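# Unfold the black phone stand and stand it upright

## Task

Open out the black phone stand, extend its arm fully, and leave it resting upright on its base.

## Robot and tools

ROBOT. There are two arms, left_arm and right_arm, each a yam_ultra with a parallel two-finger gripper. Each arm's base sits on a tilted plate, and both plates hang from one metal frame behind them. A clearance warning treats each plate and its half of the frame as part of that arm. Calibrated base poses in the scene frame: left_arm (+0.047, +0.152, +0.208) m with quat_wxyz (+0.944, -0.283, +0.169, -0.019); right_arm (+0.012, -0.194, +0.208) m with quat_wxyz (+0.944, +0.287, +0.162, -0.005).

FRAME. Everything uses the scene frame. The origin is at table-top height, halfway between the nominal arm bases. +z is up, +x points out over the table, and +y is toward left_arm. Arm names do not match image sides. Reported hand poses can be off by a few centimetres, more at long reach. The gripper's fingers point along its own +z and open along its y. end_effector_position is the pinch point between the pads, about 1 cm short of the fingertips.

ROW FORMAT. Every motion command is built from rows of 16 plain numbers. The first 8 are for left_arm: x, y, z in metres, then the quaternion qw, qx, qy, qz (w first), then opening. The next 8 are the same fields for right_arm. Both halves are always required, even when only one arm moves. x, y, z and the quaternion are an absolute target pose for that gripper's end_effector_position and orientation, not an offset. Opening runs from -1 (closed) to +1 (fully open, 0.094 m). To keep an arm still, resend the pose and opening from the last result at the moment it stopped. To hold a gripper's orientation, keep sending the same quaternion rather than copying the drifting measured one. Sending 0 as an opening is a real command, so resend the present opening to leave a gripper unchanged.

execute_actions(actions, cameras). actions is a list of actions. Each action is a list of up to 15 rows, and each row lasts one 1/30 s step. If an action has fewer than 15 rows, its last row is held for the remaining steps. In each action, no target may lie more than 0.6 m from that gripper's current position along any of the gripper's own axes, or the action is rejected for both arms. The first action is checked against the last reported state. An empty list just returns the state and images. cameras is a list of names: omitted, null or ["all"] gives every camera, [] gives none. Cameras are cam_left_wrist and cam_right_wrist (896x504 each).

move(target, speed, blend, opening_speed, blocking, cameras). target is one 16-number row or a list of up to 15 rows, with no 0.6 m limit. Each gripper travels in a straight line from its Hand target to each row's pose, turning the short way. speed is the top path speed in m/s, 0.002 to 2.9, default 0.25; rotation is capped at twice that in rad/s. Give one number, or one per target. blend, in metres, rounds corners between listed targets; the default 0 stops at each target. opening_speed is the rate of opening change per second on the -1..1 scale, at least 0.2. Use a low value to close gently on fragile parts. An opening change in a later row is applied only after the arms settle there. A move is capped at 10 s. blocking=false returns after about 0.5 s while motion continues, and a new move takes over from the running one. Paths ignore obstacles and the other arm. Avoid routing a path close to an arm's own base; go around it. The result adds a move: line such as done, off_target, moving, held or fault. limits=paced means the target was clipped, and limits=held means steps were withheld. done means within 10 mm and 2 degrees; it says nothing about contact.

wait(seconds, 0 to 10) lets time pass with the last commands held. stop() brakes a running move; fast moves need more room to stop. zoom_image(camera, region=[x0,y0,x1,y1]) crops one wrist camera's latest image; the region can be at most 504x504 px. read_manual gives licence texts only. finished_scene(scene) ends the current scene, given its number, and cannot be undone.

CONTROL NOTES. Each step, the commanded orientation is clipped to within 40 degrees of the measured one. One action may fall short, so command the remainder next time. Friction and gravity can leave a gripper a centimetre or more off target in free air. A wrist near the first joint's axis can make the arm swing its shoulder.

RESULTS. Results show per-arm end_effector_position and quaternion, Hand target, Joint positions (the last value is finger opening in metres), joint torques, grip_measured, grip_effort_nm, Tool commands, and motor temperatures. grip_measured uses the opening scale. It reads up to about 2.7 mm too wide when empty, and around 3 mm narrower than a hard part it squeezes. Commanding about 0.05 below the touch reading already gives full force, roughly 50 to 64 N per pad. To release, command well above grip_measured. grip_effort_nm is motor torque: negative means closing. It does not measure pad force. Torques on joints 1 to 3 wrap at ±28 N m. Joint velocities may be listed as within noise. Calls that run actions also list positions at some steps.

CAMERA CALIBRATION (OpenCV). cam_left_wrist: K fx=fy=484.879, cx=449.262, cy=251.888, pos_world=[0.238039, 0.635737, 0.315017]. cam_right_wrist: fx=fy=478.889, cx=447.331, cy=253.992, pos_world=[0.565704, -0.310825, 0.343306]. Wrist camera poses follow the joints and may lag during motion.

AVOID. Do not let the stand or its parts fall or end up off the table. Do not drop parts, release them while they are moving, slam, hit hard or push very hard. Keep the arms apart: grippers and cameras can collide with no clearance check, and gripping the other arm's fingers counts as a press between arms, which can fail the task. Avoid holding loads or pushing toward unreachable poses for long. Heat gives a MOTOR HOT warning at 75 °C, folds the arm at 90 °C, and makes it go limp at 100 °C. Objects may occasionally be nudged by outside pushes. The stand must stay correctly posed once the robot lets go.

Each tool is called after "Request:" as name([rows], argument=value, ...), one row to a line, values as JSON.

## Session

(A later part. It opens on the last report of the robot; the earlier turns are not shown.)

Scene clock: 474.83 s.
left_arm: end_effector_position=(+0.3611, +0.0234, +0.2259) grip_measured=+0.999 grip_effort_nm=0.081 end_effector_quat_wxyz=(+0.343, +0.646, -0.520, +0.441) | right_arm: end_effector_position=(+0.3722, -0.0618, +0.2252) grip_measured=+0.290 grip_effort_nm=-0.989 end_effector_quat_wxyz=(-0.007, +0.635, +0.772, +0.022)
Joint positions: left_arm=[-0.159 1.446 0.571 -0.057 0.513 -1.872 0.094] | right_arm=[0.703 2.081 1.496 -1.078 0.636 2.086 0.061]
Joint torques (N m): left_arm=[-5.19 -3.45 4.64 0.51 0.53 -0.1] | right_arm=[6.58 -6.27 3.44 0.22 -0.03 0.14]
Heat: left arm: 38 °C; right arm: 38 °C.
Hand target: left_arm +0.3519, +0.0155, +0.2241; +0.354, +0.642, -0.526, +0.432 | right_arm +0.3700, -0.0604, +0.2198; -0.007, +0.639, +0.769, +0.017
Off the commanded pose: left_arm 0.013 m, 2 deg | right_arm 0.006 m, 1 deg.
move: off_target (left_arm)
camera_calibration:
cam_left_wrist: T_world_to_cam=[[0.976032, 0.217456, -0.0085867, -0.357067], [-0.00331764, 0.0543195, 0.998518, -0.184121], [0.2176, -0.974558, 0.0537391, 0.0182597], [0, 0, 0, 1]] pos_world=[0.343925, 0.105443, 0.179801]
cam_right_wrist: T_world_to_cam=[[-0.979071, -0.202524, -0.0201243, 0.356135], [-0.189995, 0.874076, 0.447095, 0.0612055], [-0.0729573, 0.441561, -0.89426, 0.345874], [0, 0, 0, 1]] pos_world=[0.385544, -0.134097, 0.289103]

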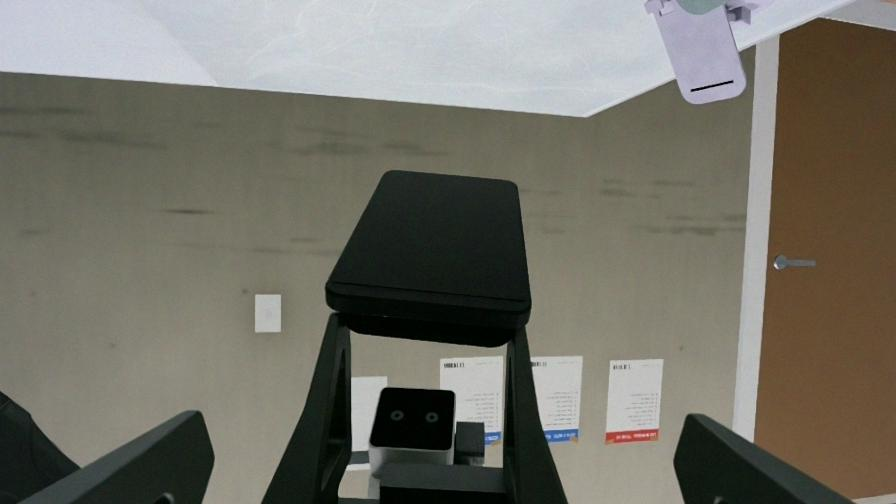

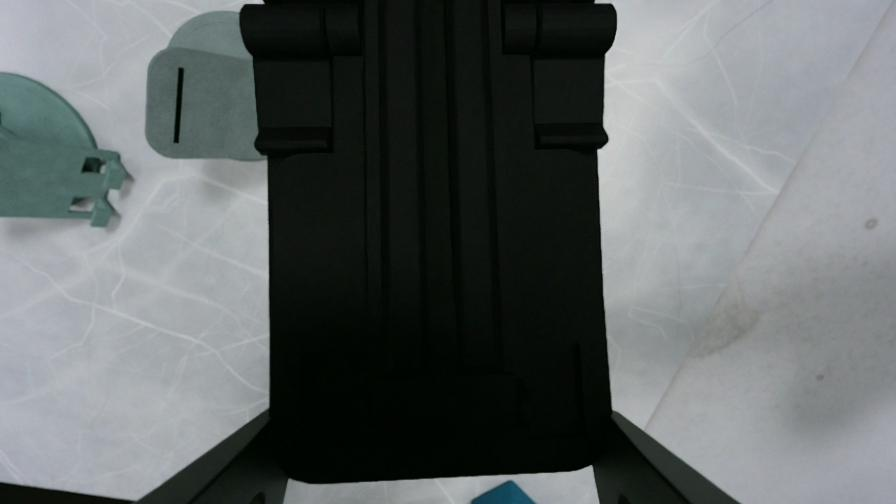

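Request:
move([
  [0.363,-0.060,0.201,0.339,0.623,-0.547,0.444,1,0.3701,-0.0603,0.2198,-0.007,0.639,0.769,0.017,0.0],
], speed=0.1)

Request:
zoom_image(camera="cam_left_wrist", region=[200, 254, 700, 504])

Scene clock: 482.37 s.
left_arm: end_effector_position=(+0.3646, -0.0515, +0.1987) grip_measured=+0.999 grip_effort_nm=0.081 end_effector_quat_wxyz=(-0.335, -0.630, +0.542, -0.445) | right_arm: end_effector_position=(+0.3722, -0.0616, +0.2252) grip_measured=+0.290 grip_effort_nm=-0.989 end_effector_quat_wxyz=(-0.008, +0.635, +0.772, +0.022)
Joint positions: left_arm=[-0.325 1.786 0.594 0.306 0.412 -1.956 0.094] | right_arm=[0.703 2.081 1.496 -1.078 0.636 2.087 0.061]
Joint torques (N m): left_arm=[-6.78 -4.21 6.22 0.74 0.47 -0.07] | right_arm=[6.57 -6.34 3.52 0.24 -0.02 0.11]
Heat: left arm: 37 °C; right arm: 37 °C.
Hand target: left_arm +0.3628, -0.0597, +0.2010; +0.339, +0.623, -0.547, +0.444 | right_arm +0.3700, -0.0603, +0.2198; -0.007, +0.639, +0.769, +0.017
Off the commanded pose: left_arm 0.009 m, 1 deg | right_arm 0.006 m, 1 deg.
move: done
camera_calibration:
cam_left_wrist: T_world_to_cam=[[0.982583, 0.182401, 0.0355067, -0.357476], [-0.0435397, 0.0402251, 0.998242, -0.138868], [0.180652, -0.982401, 0.0474662, -0.0396284], [0, 0, 0, 1]] pos_world=[0.352363, 0.0318592, 0.153198]
cam_right_wrist: T_world_to_cam=[[-0.979272, -0.201543, -0.0201814, 0.356284], [-0.189111, 0.874051, 0.447517, 0.0606346], [-0.0725545, 0.442057, -0.894048, 0.345673], [0, 0, 0, 1]] pos_world=[0.385445, -0.133999, 0.289104]

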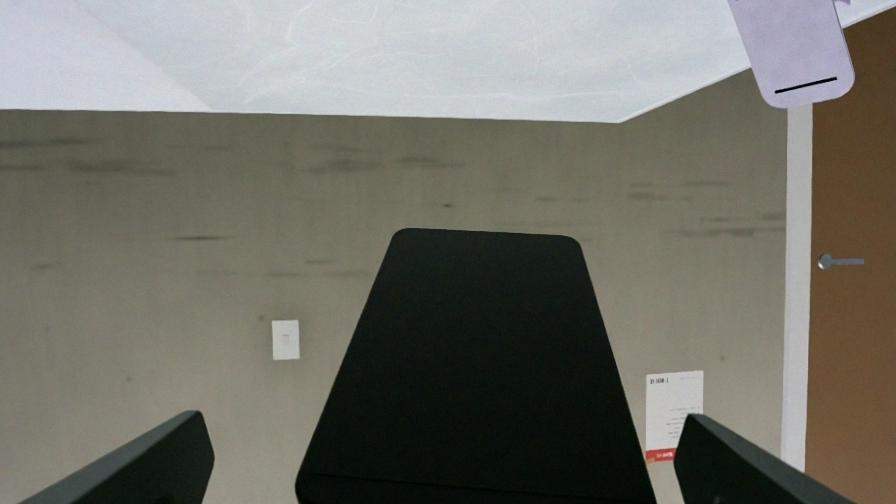

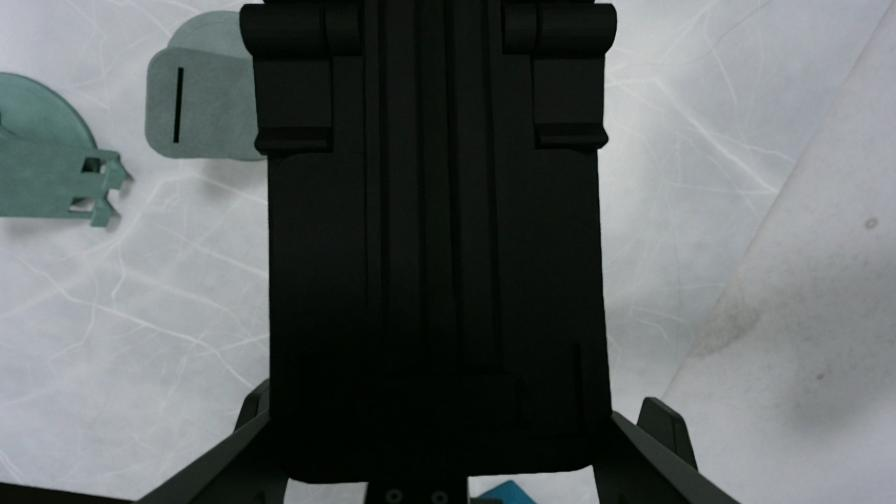

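Scaled by 1.008.

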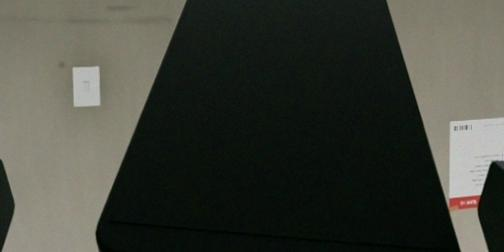

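Request:
move([
  [0.372,-0.066,0.206,0.339,0.623,-0.547,0.444,1,0.3701,-0.0603,0.2198,-0.007,0.639,0.769,0.017,0.0],
], speed=0.1)

Request:
zoom_image(camera="cam_right_wrist", region=[200, 304, 700, 504])

Scene clock: 486.30 s.
left_arm: end_effector_position=(+0.3783, -0.0567, +0.2060) grip_measured=+0.999 grip_effort_nm=0.076 end_effector_quat_wxyz=(-0.329, -0.629, +0.539, -0.453) | right_arm: end_effector_position=(+0.3722, -0.0616, +0.2252) grip_measured=+0.290 grip_effort_nm=-0.994 end_effector_quat_wxyz=(-0.008, +0.635, +0.772, +0.022)
Joint positions: left_arm=[-0.343 1.798 0.637 0.302 0.4 -1.971 0.094] | right_arm=[0.703 2.081 1.496 -1.078 0.636 2.087 0.061]
Joint torques (N m): left_arm=[-7.12 -4.25 6.56 0.62 0.46 -0.09] | right_arm=[6.64 -6.24 3.6 0.23 0.03 0.15]
Heat: left arm: 36 °C; right arm: 37 °C.
Hand target: left_arm +0.3718, -0.0655, +0.2061; +0.339, +0.623, -0.547, +0.444 | right_arm +0.3700, -0.0603, +0.2198; -0.007, +0.639, +0.769, +0.017
Off the commanded pose: left_arm 0.011 m, 2 deg | right_arm 0.006 m, 1 deg.
move: off_target (left_arm)
camera_calibration:
cam_left_wrist: T_world_to_cam=[[0.979417, 0.195435, 0.0504681, -0.371361], [-0.0603561, 0.0449709, 0.997163, -0.138557], [0.192611, -0.979685, 0.055841, -0.0536439], [0, 0, 0, 1]] pos_world=[0.365687, 0.0262536, 0.159901]
cam_right_wrist: T_world_to_cam=[[-0.979272, -0.201543, -0.0201814, 0.356284], [-0.189111, 0.874051, 0.447517, 0.0606346], [-0.0725545, 0.442057, -0.894048, 0.345673], [0, 0, 0, 1]] pos_world=[0.385445, -0.133999, 0.289104]

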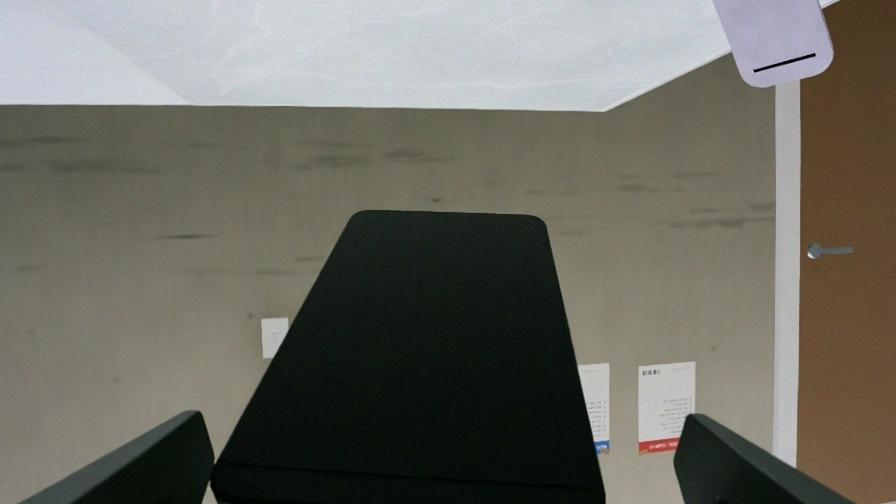

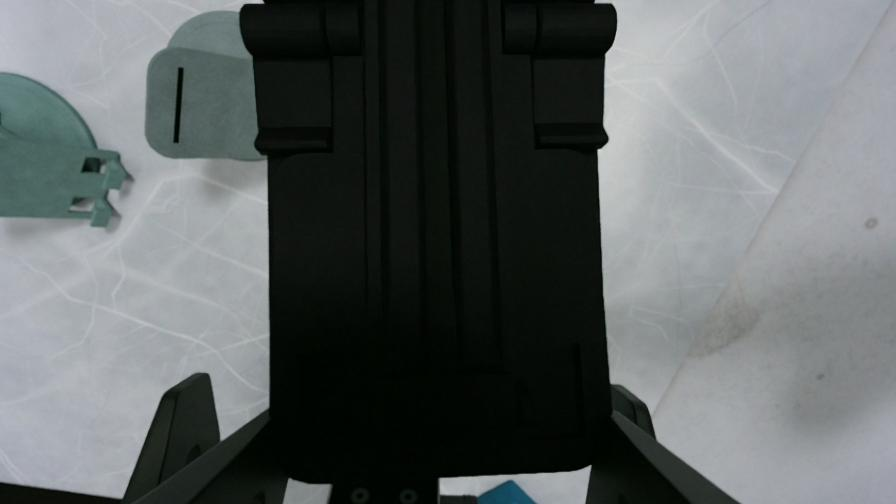

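Scaled by 1.008.

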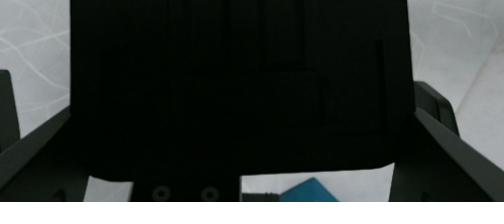

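Request:
move([
  [0.3635,-0.067,0.2055,0.339,0.623,-0.547,0.444,1,0.3701,-0.0603,0.2198,-0.007,0.639,0.769,0.017,0.0],
], speed=0.1)

Scene clock: 489.00 s.
left_arm: end_effector_position=(+0.3749, -0.0587, +0.2066) grip_measured=+0.999 grip_effort_nm=0.076 end_effector_quat_wxyz=(-0.330, -0.629, +0.540, -0.452) | right_arm: end_effector_position=(+0.3722, -0.0616, +0.2252) grip_measured=+0.290 grip_effort_nm=-0.984 end_effector_quat_wxyz=(-0.008, +0.635, +0.772, +0.022)
Joint positions: left_arm=[-0.353 1.798 0.627 0.313 0.394 -1.98 0.094] | right_arm=[0.703 2.081 1.496 -1.078 0.636 2.087 0.061]
Joint torques (N m): left_arm=[-7.06 -4.6 4.19 0.81 0.49 -0.1] | right_arm=[6.61 -6.48 3.7 0.23 0.01 0.13]
Heat: left arm: 36 °C; right arm: 37 °C.
Hand target: left_arm +0.3634, -0.0666, +0.2056; +0.339, +0.623, -0.547, +0.444 | right_arm +0.3700, -0.0603, +0.2198; -0.007, +0.639, +0.769, +0.017
Off the commanded pose: left_arm 0.014 m, 2 deg | right_arm 0.006 m, 1 deg.
move: off_target (left_arm)
camera_calibration:
cam_left_wrist: T_world_to_cam=[[0.979801, 0.194001, 0.0485064, -0.367437], [-0.0582524, 0.0448484, 0.997294, -0.140046], [0.191301, -0.979976, 0.0552435, -0.0545017], [0, 0, 0, 1]] pos_world=[0.362284, 0.0241537, 0.160501]
cam_right_wrist: T_world_to_cam=[[-0.979272, -0.201543, -0.0201814, 0.356284], [-0.189111, 0.874051, 0.447517, 0.0606346], [-0.0725545, 0.442057, -0.894048, 0.345673], [0, 0, 0, 1]] pos_world=[0.385445, -0.133999, 0.289104]

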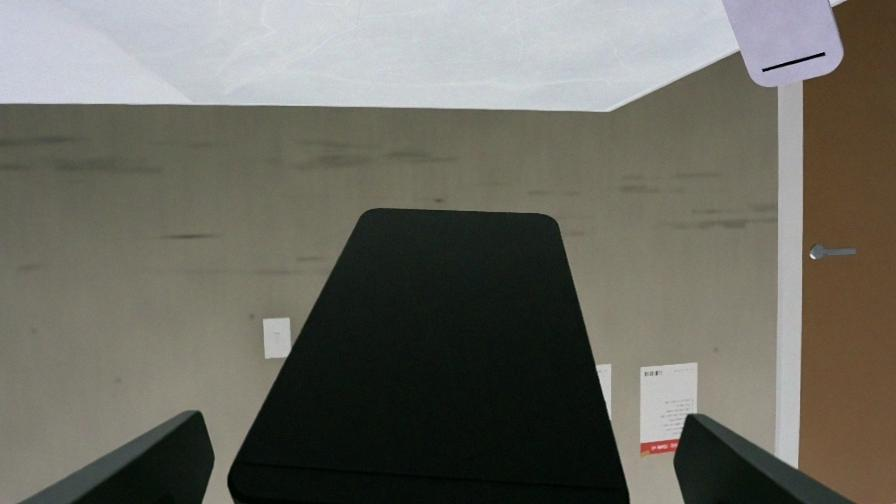

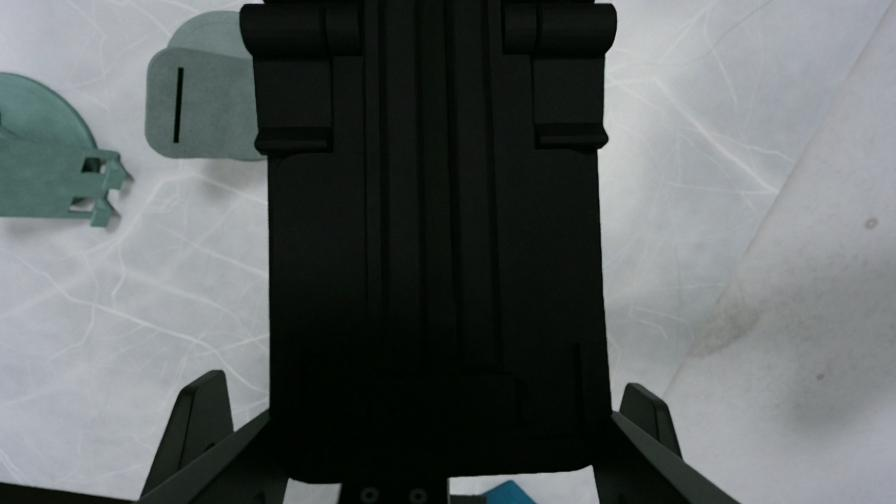

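Request:
move([
  [0.3605,-0.067,0.2005,0.339,0.623,-0.547,0.444,1,0.3701,-0.0603,0.2198,-0.007,0.639,0.769,0.017,0.0],
  [0.3605,-0.067,0.2005,0.339,0.623,-0.547,0.444,0.1,0.3701,-0.0603,0.2198,-0.007,0.639,0.769,0.017,0.0],
], speed=0.1, opening_speed=0.4)

Scene clock: 495.00 s.
left_arm: end_effector_position=(+0.3723, -0.0599, +0.2039) grip_measured=+0.482 grip_effort_nm=-1.013 end_effector_quat_wxyz=(-0.329, -0.629, +0.539, -0.454) | right_arm: end_effector_position=(+0.3721, -0.0616, +0.2252) grip_measured=+0.290 grip_effort_nm=-0.989 end_effector_quat_wxyz=(-0.008, +0.635, +0.772, +0.022)
Joint positions: left_arm=[-0.353 1.808 0.614 0.34 0.393 -1.98 0.07] | right_arm=[0.703 2.081 1.496 -1.078 0.635 2.087 0.061]
Joint torques (N m): left_arm=[-6.28 -4.26 4.19 0.8 0.53 -0.02] | right_arm=[6.74 -6.17 3.63 0.28 0.03 0.12]
Heat: left arm: 36 °C; right arm: 37 °C.
Hand target: left_arm +0.3604, -0.0666, +0.2006; +0.339, +0.623, -0.547, +0.444 | right_arm +0.3700, -0.0603, +0.2198; -0.007, +0.639, +0.769, +0.017
Off the commanded pose: left_arm 0.014 m, 2 deg | right_arm 0.006 m, 1 deg.
move: off_target (left_arm); target 2's new opening was sent with left_arm's hand 0.014 m and 2 deg from that target
camera_calibration:
cam_left_wrist: T_world_to_cam=[[0.979265, 0.196236, 0.0503215, -0.364492], [-0.0602497, 0.0449526, 0.997171, -0.136632], [0.193418, -0.979526, 0.0558436, -0.0557563], [0, 0, 0, 1]] pos_world=[0.359487, 0.0230536, 0.157701]
cam_right_wrist: T_world_to_cam=[[-0.979271, -0.201571, -0.0199389, 0.35621], [-0.188998, 0.873888, 0.447884, 0.0604644], [-0.072856, 0.442368, -0.893869, 0.34578], [0, 0, 0, 1]] pos_world=[0.385446, -0.134, 0.289104]

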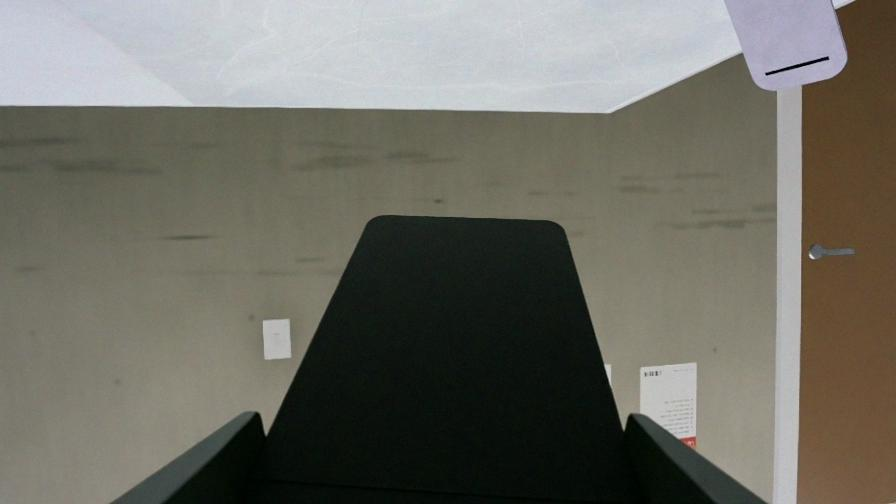

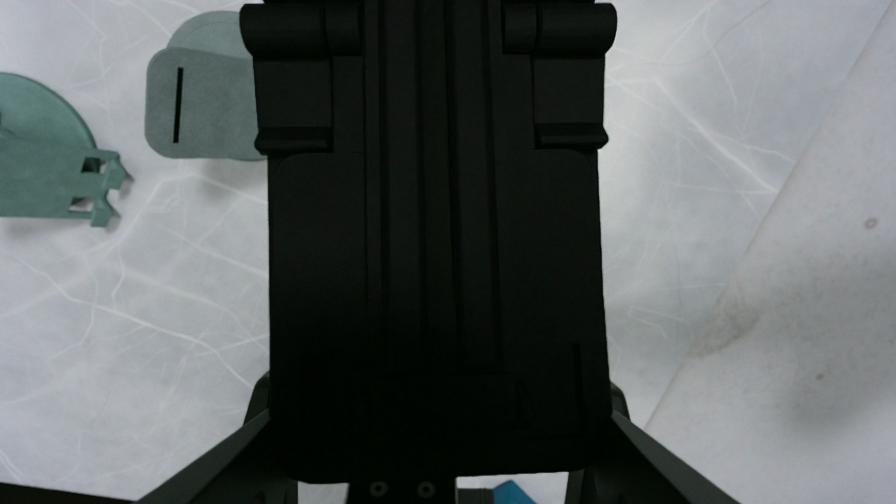

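Request:
move([
  [0.359,-0.061,0.186,0.339,0.623,-0.547,0.444,0.0,0.371,-0.068,0.238,-0.007,0.639,0.769,0.017,-0.1],
  [0.358,-0.058,0.175,0.339,0.623,-0.547,0.444,0.0,0.3715,-0.073,0.250,-0.007,0.639,0.769,0.017,-0.1],
], speed=0.03)

Request:
zoom_image(camera="cam_left_wrist", region=[200, 204, 700, 504])

Scene clock: 498.83 s.
left_arm: end_effector_position=(+0.3703, -0.0619, +0.2020) grip_measured=+0.482 grip_effort_nm=-1.018 end_effector_quat_wxyz=(-0.349, -0.605, +0.531, -0.479) | right_arm: end_effector_position=(+0.3696, -0.0638, +0.2272) grip_measured=+0.290 grip_effort_nm=-0.989 end_effector_quat_wxyz=(-0.013, +0.634, +0.773, +0.016)
Joint positions: left_arm=[-0.311 1.852 0.601 0.409 0.499 -1.942 0.07] | right_arm=[0.703 2.081 1.507 -1.107 0.626 2.096 0.061]
Joint torques (N m): left_arm=[-2.95 -3.73 3.03 0.5 -0.05 0.35] | right_arm=[8.69 -10.74 5.72 -0.58 -0.04 0.03]
Heat: left arm: 36 °C; right arm: 37 °C.
Hand target: left_arm +0.3569, -0.0572, +0.1766; +0.340, +0.622, -0.547, +0.444 | right_arm +0.3716, -0.0729, +0.2486; -0.010, +0.632, +0.774, +0.025
Off the commanded pose: left_arm 0.030 m, 5 deg | right_arm 0.025 m, 1 deg.
joint sent to its limit (right arm) — joint 6 (wrist roll), upper limit. The joint targets still meet the commanded pose.
move: off_target (left_arm, right_arm)
camera_calibration:
cam_left_wrist: T_world_to_cam=[[0.981165, 0.182995, 0.061866, -0.365959], [-0.0851031, 0.121983, 0.988877, -0.119139], [0.173413, -0.975517, 0.135259, -0.0656471], [0, 0, 0, 1]] pos_world=[0.360311, 0.0174617, 0.149334]
cam_right_wrist: T_world_to_cam=[[-0.979053, -0.203586, -0.00272191, 0.349164], [-0.18315, 0.87478, 0.448572, 0.0587327], [-0.0889418, 0.439674, -0.893743, 0.354117], [0, 0, 0, 1]] pos_world=[0.384103, -0.135989, 0.291094]

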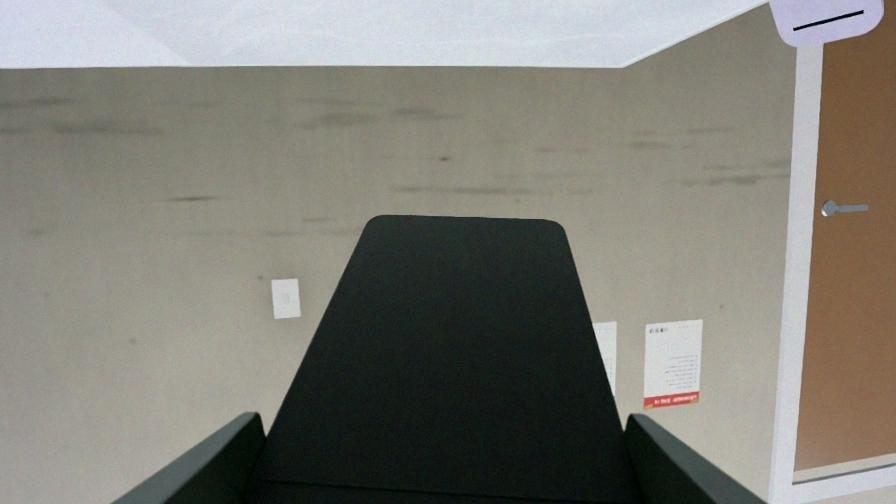

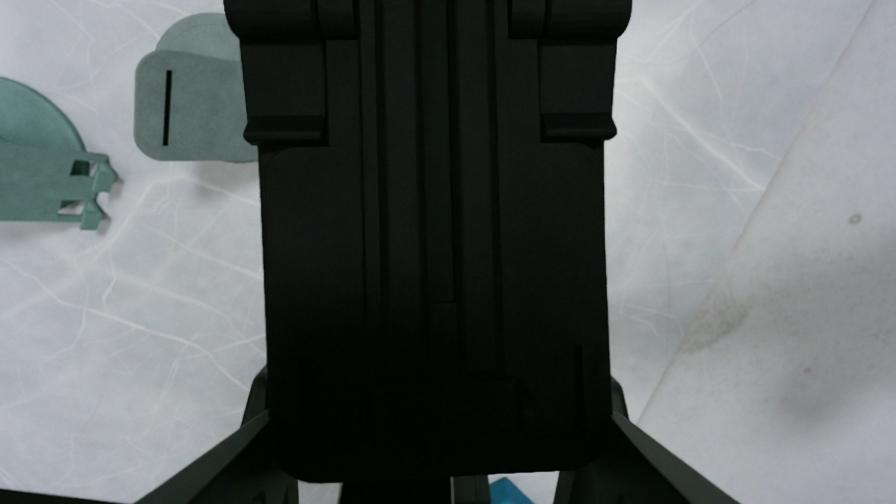

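Scaled by 1.008.

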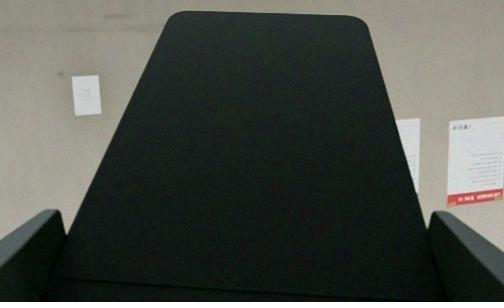

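Request:
move([
  [0.357,-0.054,0.155,0.339,0.623,-0.547,0.444,0.0,0.372,-0.078,0.268,-0.007,0.639,0.769,0.017,-0.1],
  [0.357,-0.050,0.14,0.339,0.623,-0.547,0.444,0.0,0.372,-0.083,0.282,-0.007,0.639,0.769,0.017,-0.1],
], speed=0.03)

Request:
zoom_image(camera="cam_left_wrist", region=[200, 204, 700, 504])

Scene clock: 502.40 s.
left_arm: end_effector_position=(+0.3693, -0.0563, +0.1859) grip_measured=+0.482 grip_effort_nm=-1.018 end_effector_quat_wxyz=(-0.367, -0.580, +0.522, -0.506) | right_arm: end_effector_position=(+0.3698, -0.0717, +0.2440) grip_measured=+0.289 grip_effort_nm=-0.984 end_effector_quat_wxyz=(-0.023, +0.629, +0.777, +0.012)
Joint positions: left_arm=[-0.218 1.937 0.598 0.483 0.639 -1.858 0.07] | right_arm=[0.71 2.062 1.557 -1.194 0.607 2.1 0.061]
Joint torques (N m): left_arm=[-2.28 -3.25 2.32 0.11 -0.78 0.5] | right_arm=[10.56 -12.68 6.78 -0.78 0.01 0.01]
Heat: left arm: 36 °C; right arm: 38 °C.
Hand target: left_arm +0.3536, -0.0472, +0.1443; +0.342, +0.620, -0.548, +0.445 | right_arm +0.3719, -0.0829, +0.2788; -0.014, +0.623, +0.781, +0.034
Off the commanded pose: left_arm 0.048 m, 10 deg | right_arm 0.040 m, 2 deg.
joint sent to its limit (right arm) — joint 6 (wrist roll), upper limit. The joint targets are off in orientation, not in position.
move: off_target (left_arm, right_arm)
camera_calibration:
cam_left_wrist: T_world_to_cam=[[0.981209, 0.175796, 0.0795247, -0.368742], [-0.114471, 0.198596, 0.973373, -0.0859646], [0.155322, -0.964186, 0.214988, -0.0654683], [0, 0, 0, 1]] pos_world=[0.362142, 0.0187721, 0.127075]
cam_right_wrist: T_world_to_cam=[[-0.975957, -0.217463, 0.0147815, 0.341485], [-0.186723, 0.869131, 0.45798, 0.0568037], [-0.112441, 0.444208, -0.88884, 0.380441], [0, 0, 0, 1]] pos_world=[0.386658, -0.144104, 0.307088]

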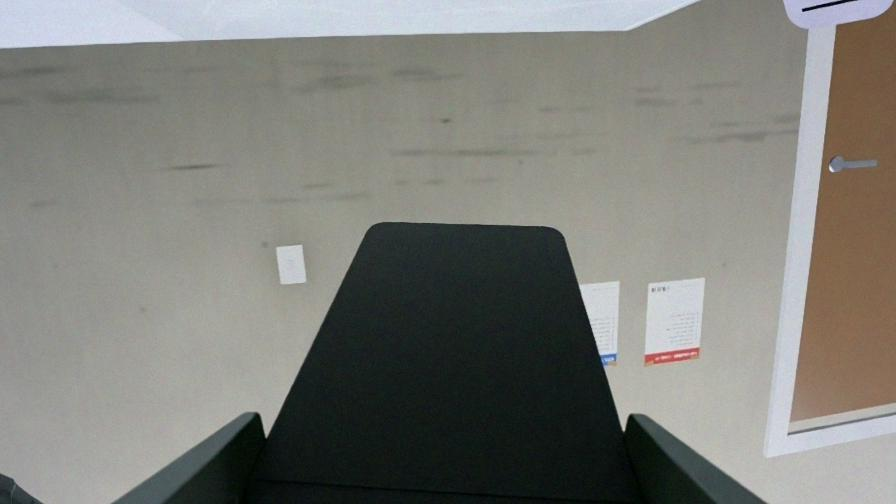

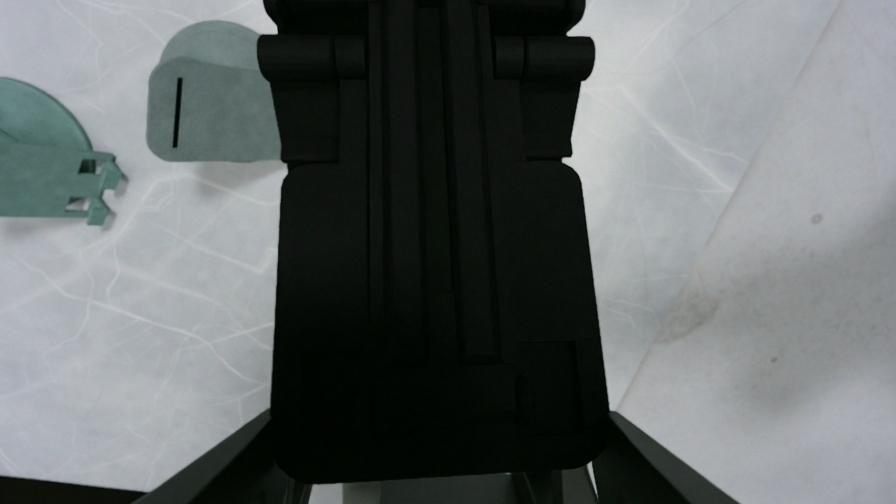

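Scaled by 1.008.

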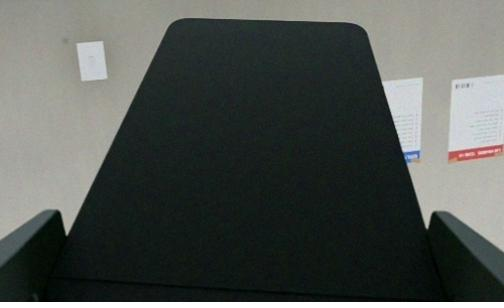

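Request:
move([
  [0.357,-0.050,0.14,0.339,0.623,-0.547,0.444,0.0,0.378,-0.105,0.290,-0.007,0.639,0.769,0.017,-0.1],
  [0.357,-0.050,0.14,0.339,0.623,-0.547,0.444,0.0,0.383,-0.130,0.290,-0.007,0.639,0.769,0.017,-0.1],
], speed=0.03)

Scene clock: 513.73 s.
left_arm: end_effector_position=(+0.3694, -0.0564, +0.1871) grip_measured=+0.482 grip_effort_nm=-1.018 end_effector_quat_wxyz=(-0.366, -0.577, +0.522, -0.510) | right_arm: end_effector_position=(+0.3732, -0.0929, +0.2633) grip_measured=+0.288 grip_effort_nm=-0.979 end_effector_quat_wxyz=(-0.039, +0.633, +0.773, +0.018)
Joint positions: left_arm=[-0.217 1.937 0.596 0.49 0.645 -1.854 0.07] | right_arm=[0.691 1.997 1.588 -1.27 0.576 2.083 0.061]
Joint torques (N m): left_arm=[-2.13 -3.44 2.33 0.08 -0.87 0.47] | right_arm=[6.23 -12.66 6.46 -0.94 0.61 -0.01]
Heat: left arm: 35 °C; right arm: 43 °C.
Hand target: left_arm +0.3532, -0.0469, +0.1444; +0.342, +0.620, -0.548, +0.445 | right_arm +0.3822, -0.1279, +0.2876; -0.007, +0.639, +0.769, +0.018
Off the commanded pose: left_arm 0.049 m, 10 deg | right_arm 0.047 m, 4 deg.
move: off_target (left_arm, right_arm)
camera_calibration:
cam_left_wrist: T_world_to_cam=[[0.980524, 0.176218, 0.0867236, -0.370004], [-0.12259, 0.204144, 0.971235, -0.0833828], [0.153445, -0.96295, 0.22177, -0.0663145], [0, 0, 0, 1]] pos_world=[0.362751, 0.0183657, 0.127779]
cam_right_wrist: T_world_to_cam=[[-0.977818, -0.207805, 0.0262663, 0.33839], [-0.169172, 0.857456, 0.485952, 0.0520451], [-0.123505, 0.470729, -0.873591, 0.410004], [0, 0, 0, 1]] pos_world=[0.390326, -0.167308, 0.323996]

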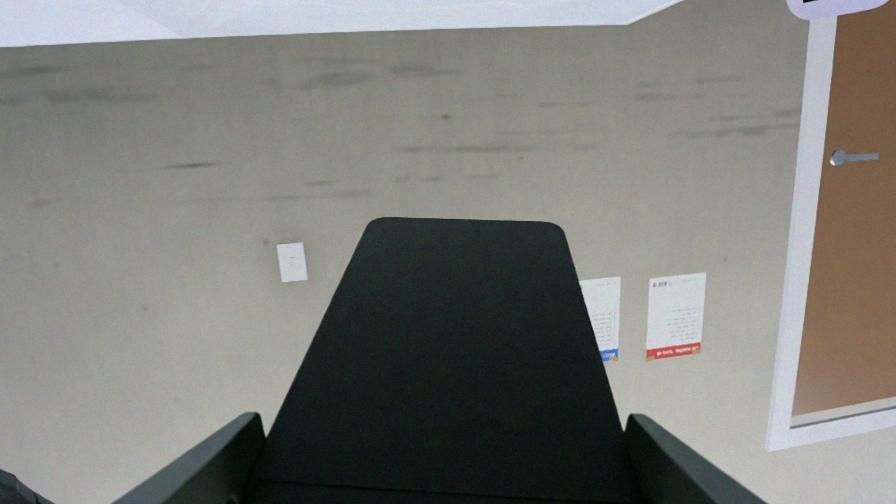

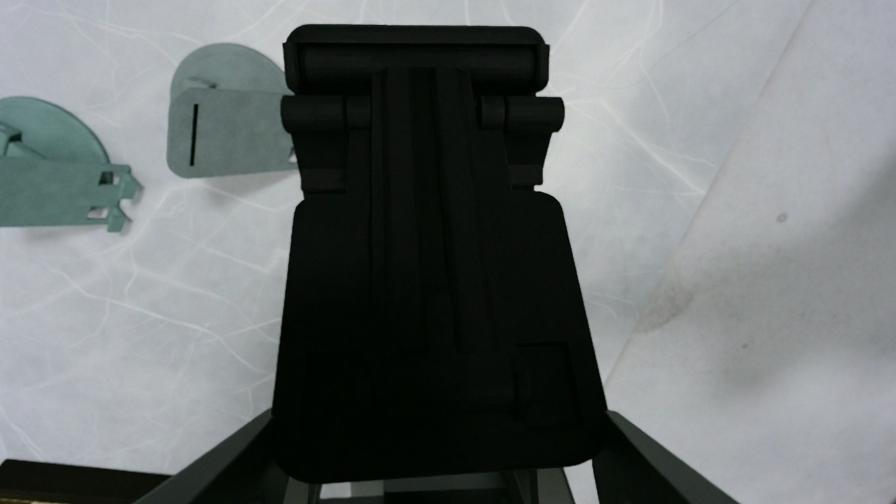

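Request:
move([
  [0.357,-0.055,0.145,0.339,0.623,-0.547,0.444,0.0,0.386,-0.160,0.296,-0.007,0.639,0.769,0.017,-0.1],
  [0.357,-0.055,0.145,0.339,0.623,-0.547,0.444,0.0,0.394,-0.195,0.292,-0.007,0.639,0.769,0.017,-0.1],
  [0.357,-0.055,0.145,0.339,0.623,-0.547,0.444,0.0,0.400,-0.215,0.285,-0.007,0.639,0.769,0.017,-0.1],
], speed=0.04)

Scene clock: 518.70 s.
left_arm: end_effector_position=(+0.3694, -0.0593, +0.1795) grip_measured=+0.481 grip_effort_nm=-1.013 end_effector_quat_wxyz=(-0.361, -0.589, +0.525, -0.498) | right_arm: end_effector_position=(+0.3868, -0.1572, +0.2678) grip_measured=+0.288 grip_effort_nm=-0.979 end_effector_quat_wxyz=(-0.083, +0.614, +0.784, +0.040)
Joint positions: left_arm=[-0.227 1.956 0.602 0.495 0.605 -1.869 0.07] | right_arm=[0.524 1.845 1.588 -1.306 0.486 1.836 0.061]
Joint torques (N m): left_arm=[-3.73 -4.37 2.45 0.15 -0.62 0.34] | right_arm=[3.88 -13.05 5.7 -0.61 1.49 0.15]
Heat: left arm: 35 °C; right arm: 44 °C.
Hand target: left_arm +0.3550, -0.0529, +0.1475; +0.341, +0.621, -0.548, +0.445 | right_arm +0.3980, -0.2111, +0.2848; -0.010, +0.639, +0.769, +0.019
Off the commanded pose: left_arm 0.037 m, 8 deg | right_arm 0.062 m, 10 deg.
move: off_target (left_arm, right_arm)
camera_calibration:
cam_left_wrist: T_world_to_cam=[[0.980937, 0.180007, 0.0732163, -0.36635], [-0.104757, 0.172493, 0.979424, -0.0853875], [0.163674, -0.968423, 0.188061, -0.0654382], [0, 0, 0, 1]] pos_world=[0.361132, 0.0173024, 0.12276]
cam_right_wrist: T_world_to_cam=[[-0.966476, -0.253258, 0.0422442, 0.322421], [-0.185125, 0.801351, 0.568827, 0.082399], [-0.177913, 0.541937, -0.821371, 0.464105], [0, 0, 0, 1]] pos_world=[0.409436, -0.235891, 0.320711]

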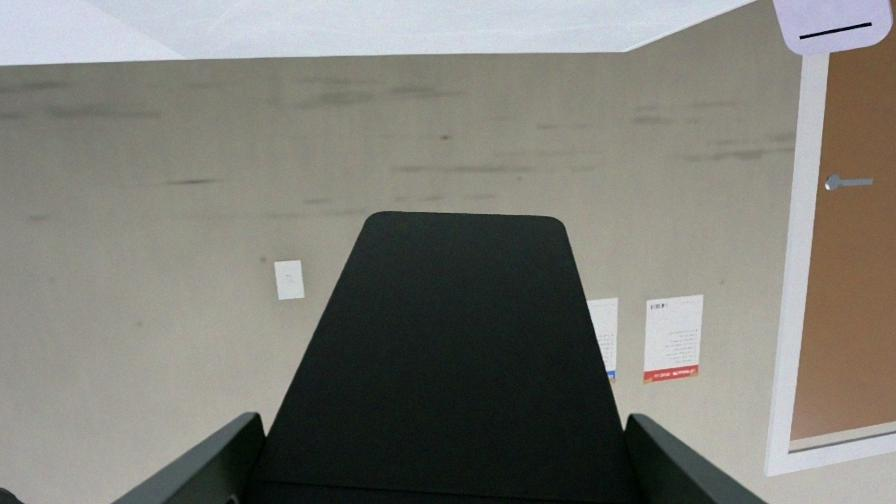

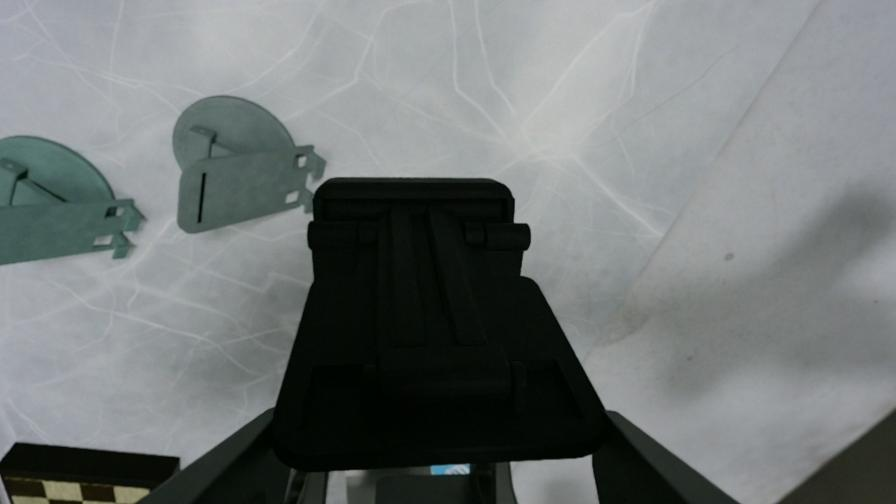

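Request:
move([
  [0.357,-0.055,0.140,0.339,0.623,-0.547,0.444,0.0,0.390,-0.165,0.30,-0.007,0.639,0.769,0.017,-0.1],
  [0.357,-0.055,0.130,0.339,0.623,-0.547,0.444,0.0,0.390,-0.165,0.325,-0.007,0.639,0.769,0.017,-0.1],
], speed=0.04)

Scene clock: 524.60 s.
left_arm: end_effector_position=(+0.3719, -0.0644, +0.1944) grip_measured=+0.481 grip_effort_nm=-1.009 end_effector_quat_wxyz=(-0.371, -0.554, +0.519, -0.534) | right_arm: end_effector_position=(+0.3803, -0.1426, +0.3090) grip_measured=+0.287 grip_effort_nm=-0.989 end_effector_quat_wxyz=(-0.059, +0.627, +0.776, +0.033)
Joint positions: left_arm=[-0.227 1.973 0.606 0.549 0.693 -1.848 0.07] | right_arm=[0.657 1.881 1.705 -1.458 0.534 2.016 0.06]
Joint torques (N m): left_arm=[-0.85 -3.15 1.35 -0.17 -1.3 0.5] | right_arm=[8.14 -6.74 8.03 -0.67 1.04 0.44]
Heat: left arm: 35 °C; right arm: 44 °C.
Hand target: left_arm +0.3505, -0.0501, +0.1376; +0.343, +0.618, -0.548, +0.447 | right_arm +0.3899, -0.1643, +0.3251; -0.008, +0.639, +0.769, +0.024
Off the commanded pose: left_arm 0.067 m, 14 deg | right_arm 0.029 m, 6 deg.
move: off_target (left_arm, right_arm)
camera_calibration:
cam_left_wrist: T_world_to_cam=[[0.977288, 0.174219, 0.120649, -0.377235], [-0.162929, 0.253664, 0.953472, -0.0668553], [0.135509, -0.951474, 0.276288, -0.0791105], [0, 0, 0, 1]] pos_world=[0.368495, 0.00740884, 0.131115]
cam_right_wrist: T_world_to_cam=[[-0.974793, -0.221524, 0.0265727, 0.330636], [-0.174356, 0.830662, 0.528773, 0.0584767], [-0.139209, 0.510811, -0.848347, 0.47813], [0, 0, 0, 1]] pos_world=[0.399057, -0.219565, 0.365914]

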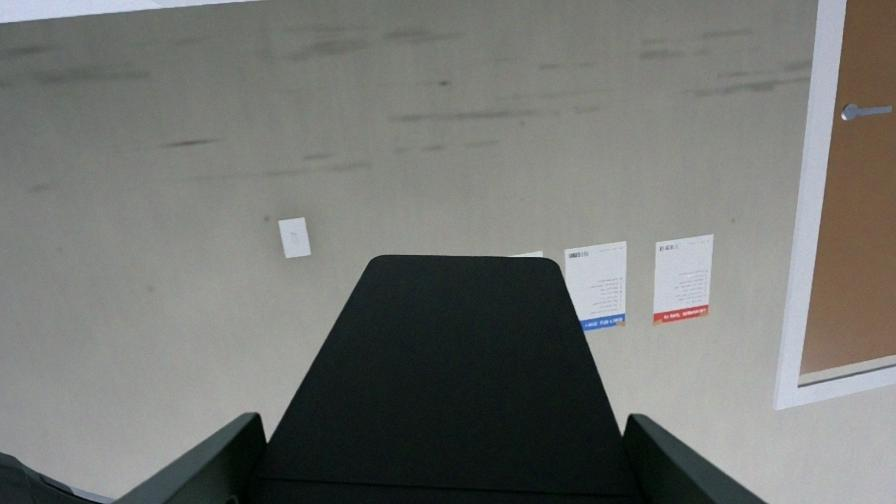

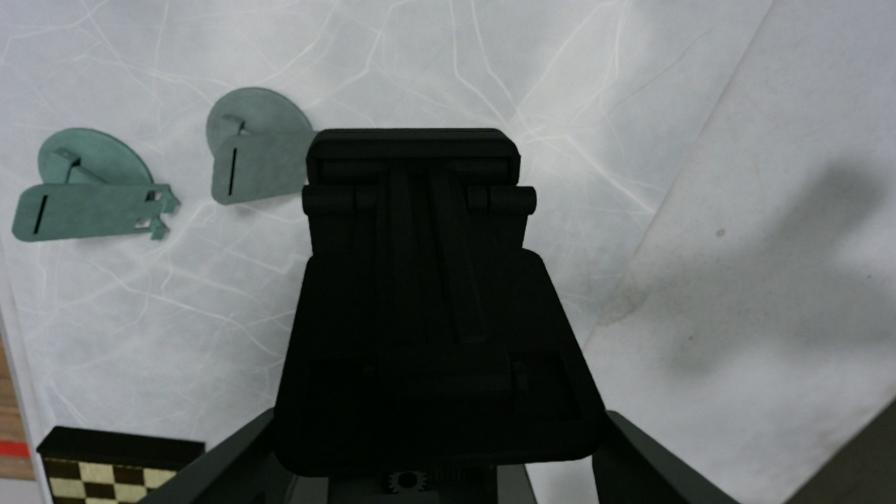

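Request:
move([
  [0.357,-0.055,0.110,0.339,0.623,-0.547,0.444,0.0,0.390,-0.165,0.35,-0.007,0.639,0.769,0.017,-0.2],
  [0.357,-0.055,0.090,0.339,0.623,-0.547,0.444,0.0,0.390,-0.165,0.375,-0.007,0.639,0.769,0.017,-0.2],
], speed=0.04)

Scene clock: 529.73 s.
left_arm: end_effector_position=(+0.3712, -0.0632, +0.1504) grip_measured=+0.480 grip_effort_nm=-1.018 end_effector_quat_wxyz=(-0.368, -0.556, +0.523, -0.531) | right_arm: end_effector_position=(+0.3743, -0.1389, +0.3348) grip_measured=+0.287 grip_effort_nm=-0.979 end_effector_quat_wxyz=(-0.042, +0.618, +0.784, +0.036)
Joint positions: left_arm=[-0.138 2.13 0.653 0.594 0.74 -1.752 0.07] | right_arm=[0.731 1.886 1.766 -1.544 0.559 2.071 0.06]
Joint torques (N m): left_arm=[-1.47 -3.33 1.4 -0.15 -1.29 0.35] | right_arm=[9.35 -12.4 7.95 -0.1 0.74 0.22]
Heat: left arm: 35 °C; right arm: 42 °C.
Hand target: left_arm +0.3513, -0.0502, +0.0974; +0.343, +0.619, -0.548, +0.447 | right_arm +0.3872, -0.1652, +0.3717; +0.005, +0.640, +0.764, +0.083
Off the commanded pose: left_arm 0.063 m, 13 deg | right_arm 0.050 m, 5 deg.
joint sent to its limit (right arm) — joint 4 (wrist pitch), lower limit. The joint targets are off in position and orientation.
move: off_target (left_arm, right_arm)
camera_calibration:
cam_left_wrist: T_world_to_cam=[[0.977323, 0.172267, 0.123138, -0.371915], [-0.16313, 0.241752, 0.956527, -0.026461], [0.135009, -0.954924, 0.264372, -0.0639248], [0, 0, 0, 1]] pos_world=[0.367795, 0.00942241, 0.0880076]
cam_right_wrist: T_world_to_cam=[[-0.970137, -0.242555, -0.00100121, 0.329448], [-0.209125, 0.834321, 0.510073, 0.0605725], [-0.122886, 0.49505, -0.86013, 0.492823], [0, 0, 0, 1]] pos_world=[0.392837, -0.2146, 0.393326]

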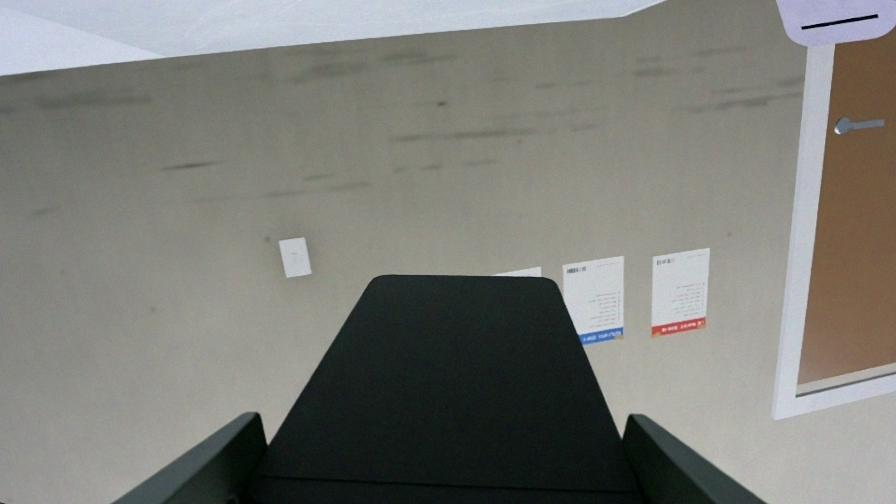

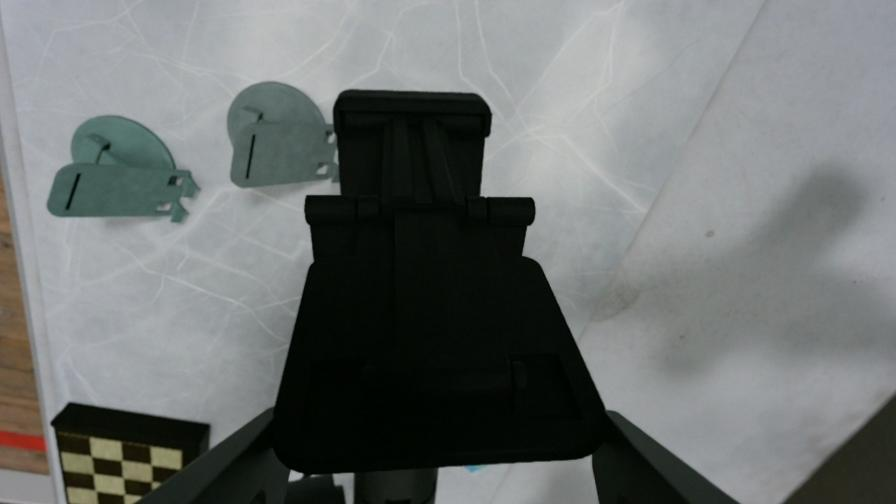

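Request:
move(target=[0.360,-0.058,0.145,0.368,0.556,-0.523,0.531,0,0.374,-0.143,0.345,-0.04,0.618,0.784,0.03,-0.2], speed=0.08)

Scene clock: 540.50 s.
left_arm: end_effector_position=(+0.3670, -0.0621, +0.1571) grip_measured=+0.480 grip_effort_nm=-1.013 end_effector_quat_wxyz=(-0.375, -0.546, +0.514, -0.546) | right_arm: end_effector_position=(+0.3697, -0.1396, +0.3361) grip_measured=+0.287 grip_effort_nm=-0.984 end_effector_quat_wxyz=(-0.052, +0.616, +0.786, +0.034)
Joint positions: left_arm=[-0.132 2.13 0.628 0.637 0.783 -1.757 0.07] | right_arm=[0.731 1.881 1.766 -1.559 0.54 2.071 0.06]
Joint torques (N m): left_arm=[-3.84 -6.34 0.72 0.36 0.3 0.35] | right_arm=[7.15 -6.02 5.78 0.04 0.18 0.11]
Heat: left arm: 34 °C; right arm: 42 °C.
Hand target: left_arm +0.3598, -0.0580, +0.1454; +0.368, +0.556, -0.523, +0.531 | right_arm +0.3738, -0.1430, +0.3446; -0.038, +0.619, +0.784, +0.041
Off the commanded pose: left_arm 0.015 m, 2 deg | right_arm 0.010 m, 2 deg.
joint sent to its limit (right arm) — joint 4 (wrist pitch), lower limit. The joint targets still meet the commanded pose.
move: off_target (left_arm)
camera_calibration:
cam_left_wrist: T_world_to_cam=[[0.975342, 0.179194, 0.128834, -0.368473], [-0.176078, 0.279856, 0.943757, -0.0247451], [0.13306, -0.94317, 0.304507, -0.0689948], [0, 0, 0, 1]] pos_world=[0.36421, 0.00787916, 0.0918345]
cam_right_wrist: T_world_to_cam=[[-0.968381, -0.249028, 0.0149225, 0.317974], [-0.205, 0.828409, 0.521262, 0.05346], [-0.142171, 0.501721, -0.853266, 0.499529], [0, 0, 0, 1]] pos_world=[0.389898, -0.215727, 0.39362]

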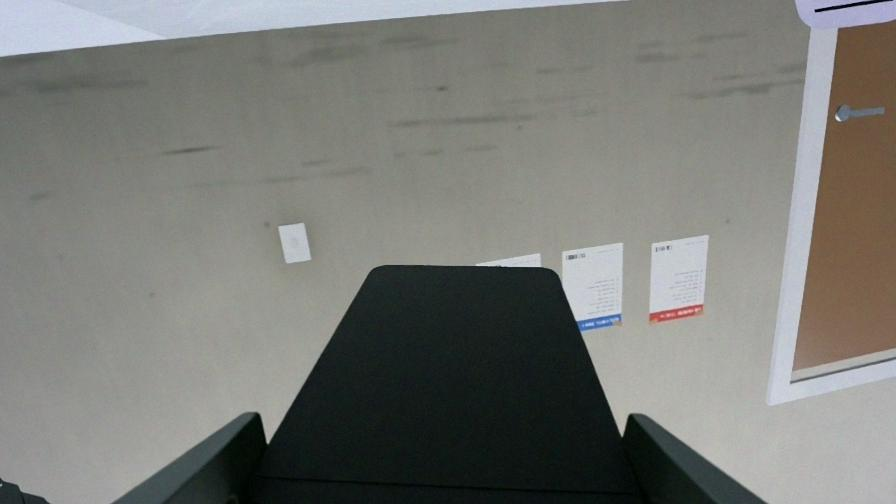

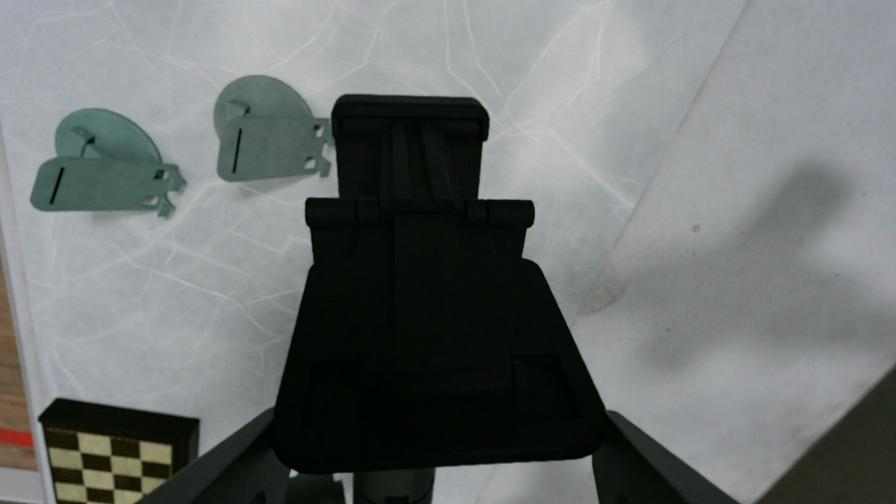

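Request:
zoom_image(camera="cam_right_wrist", region=[240, 70, 640, 504])

Scaled by 1.161.

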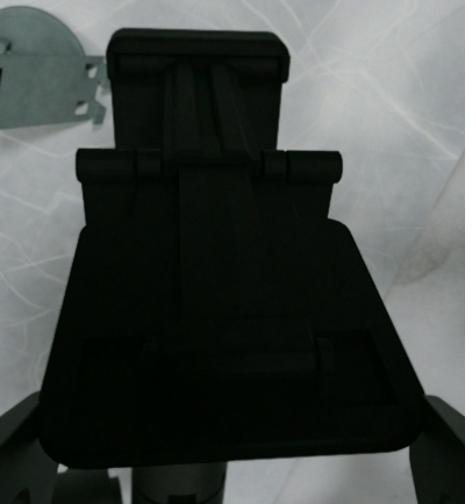

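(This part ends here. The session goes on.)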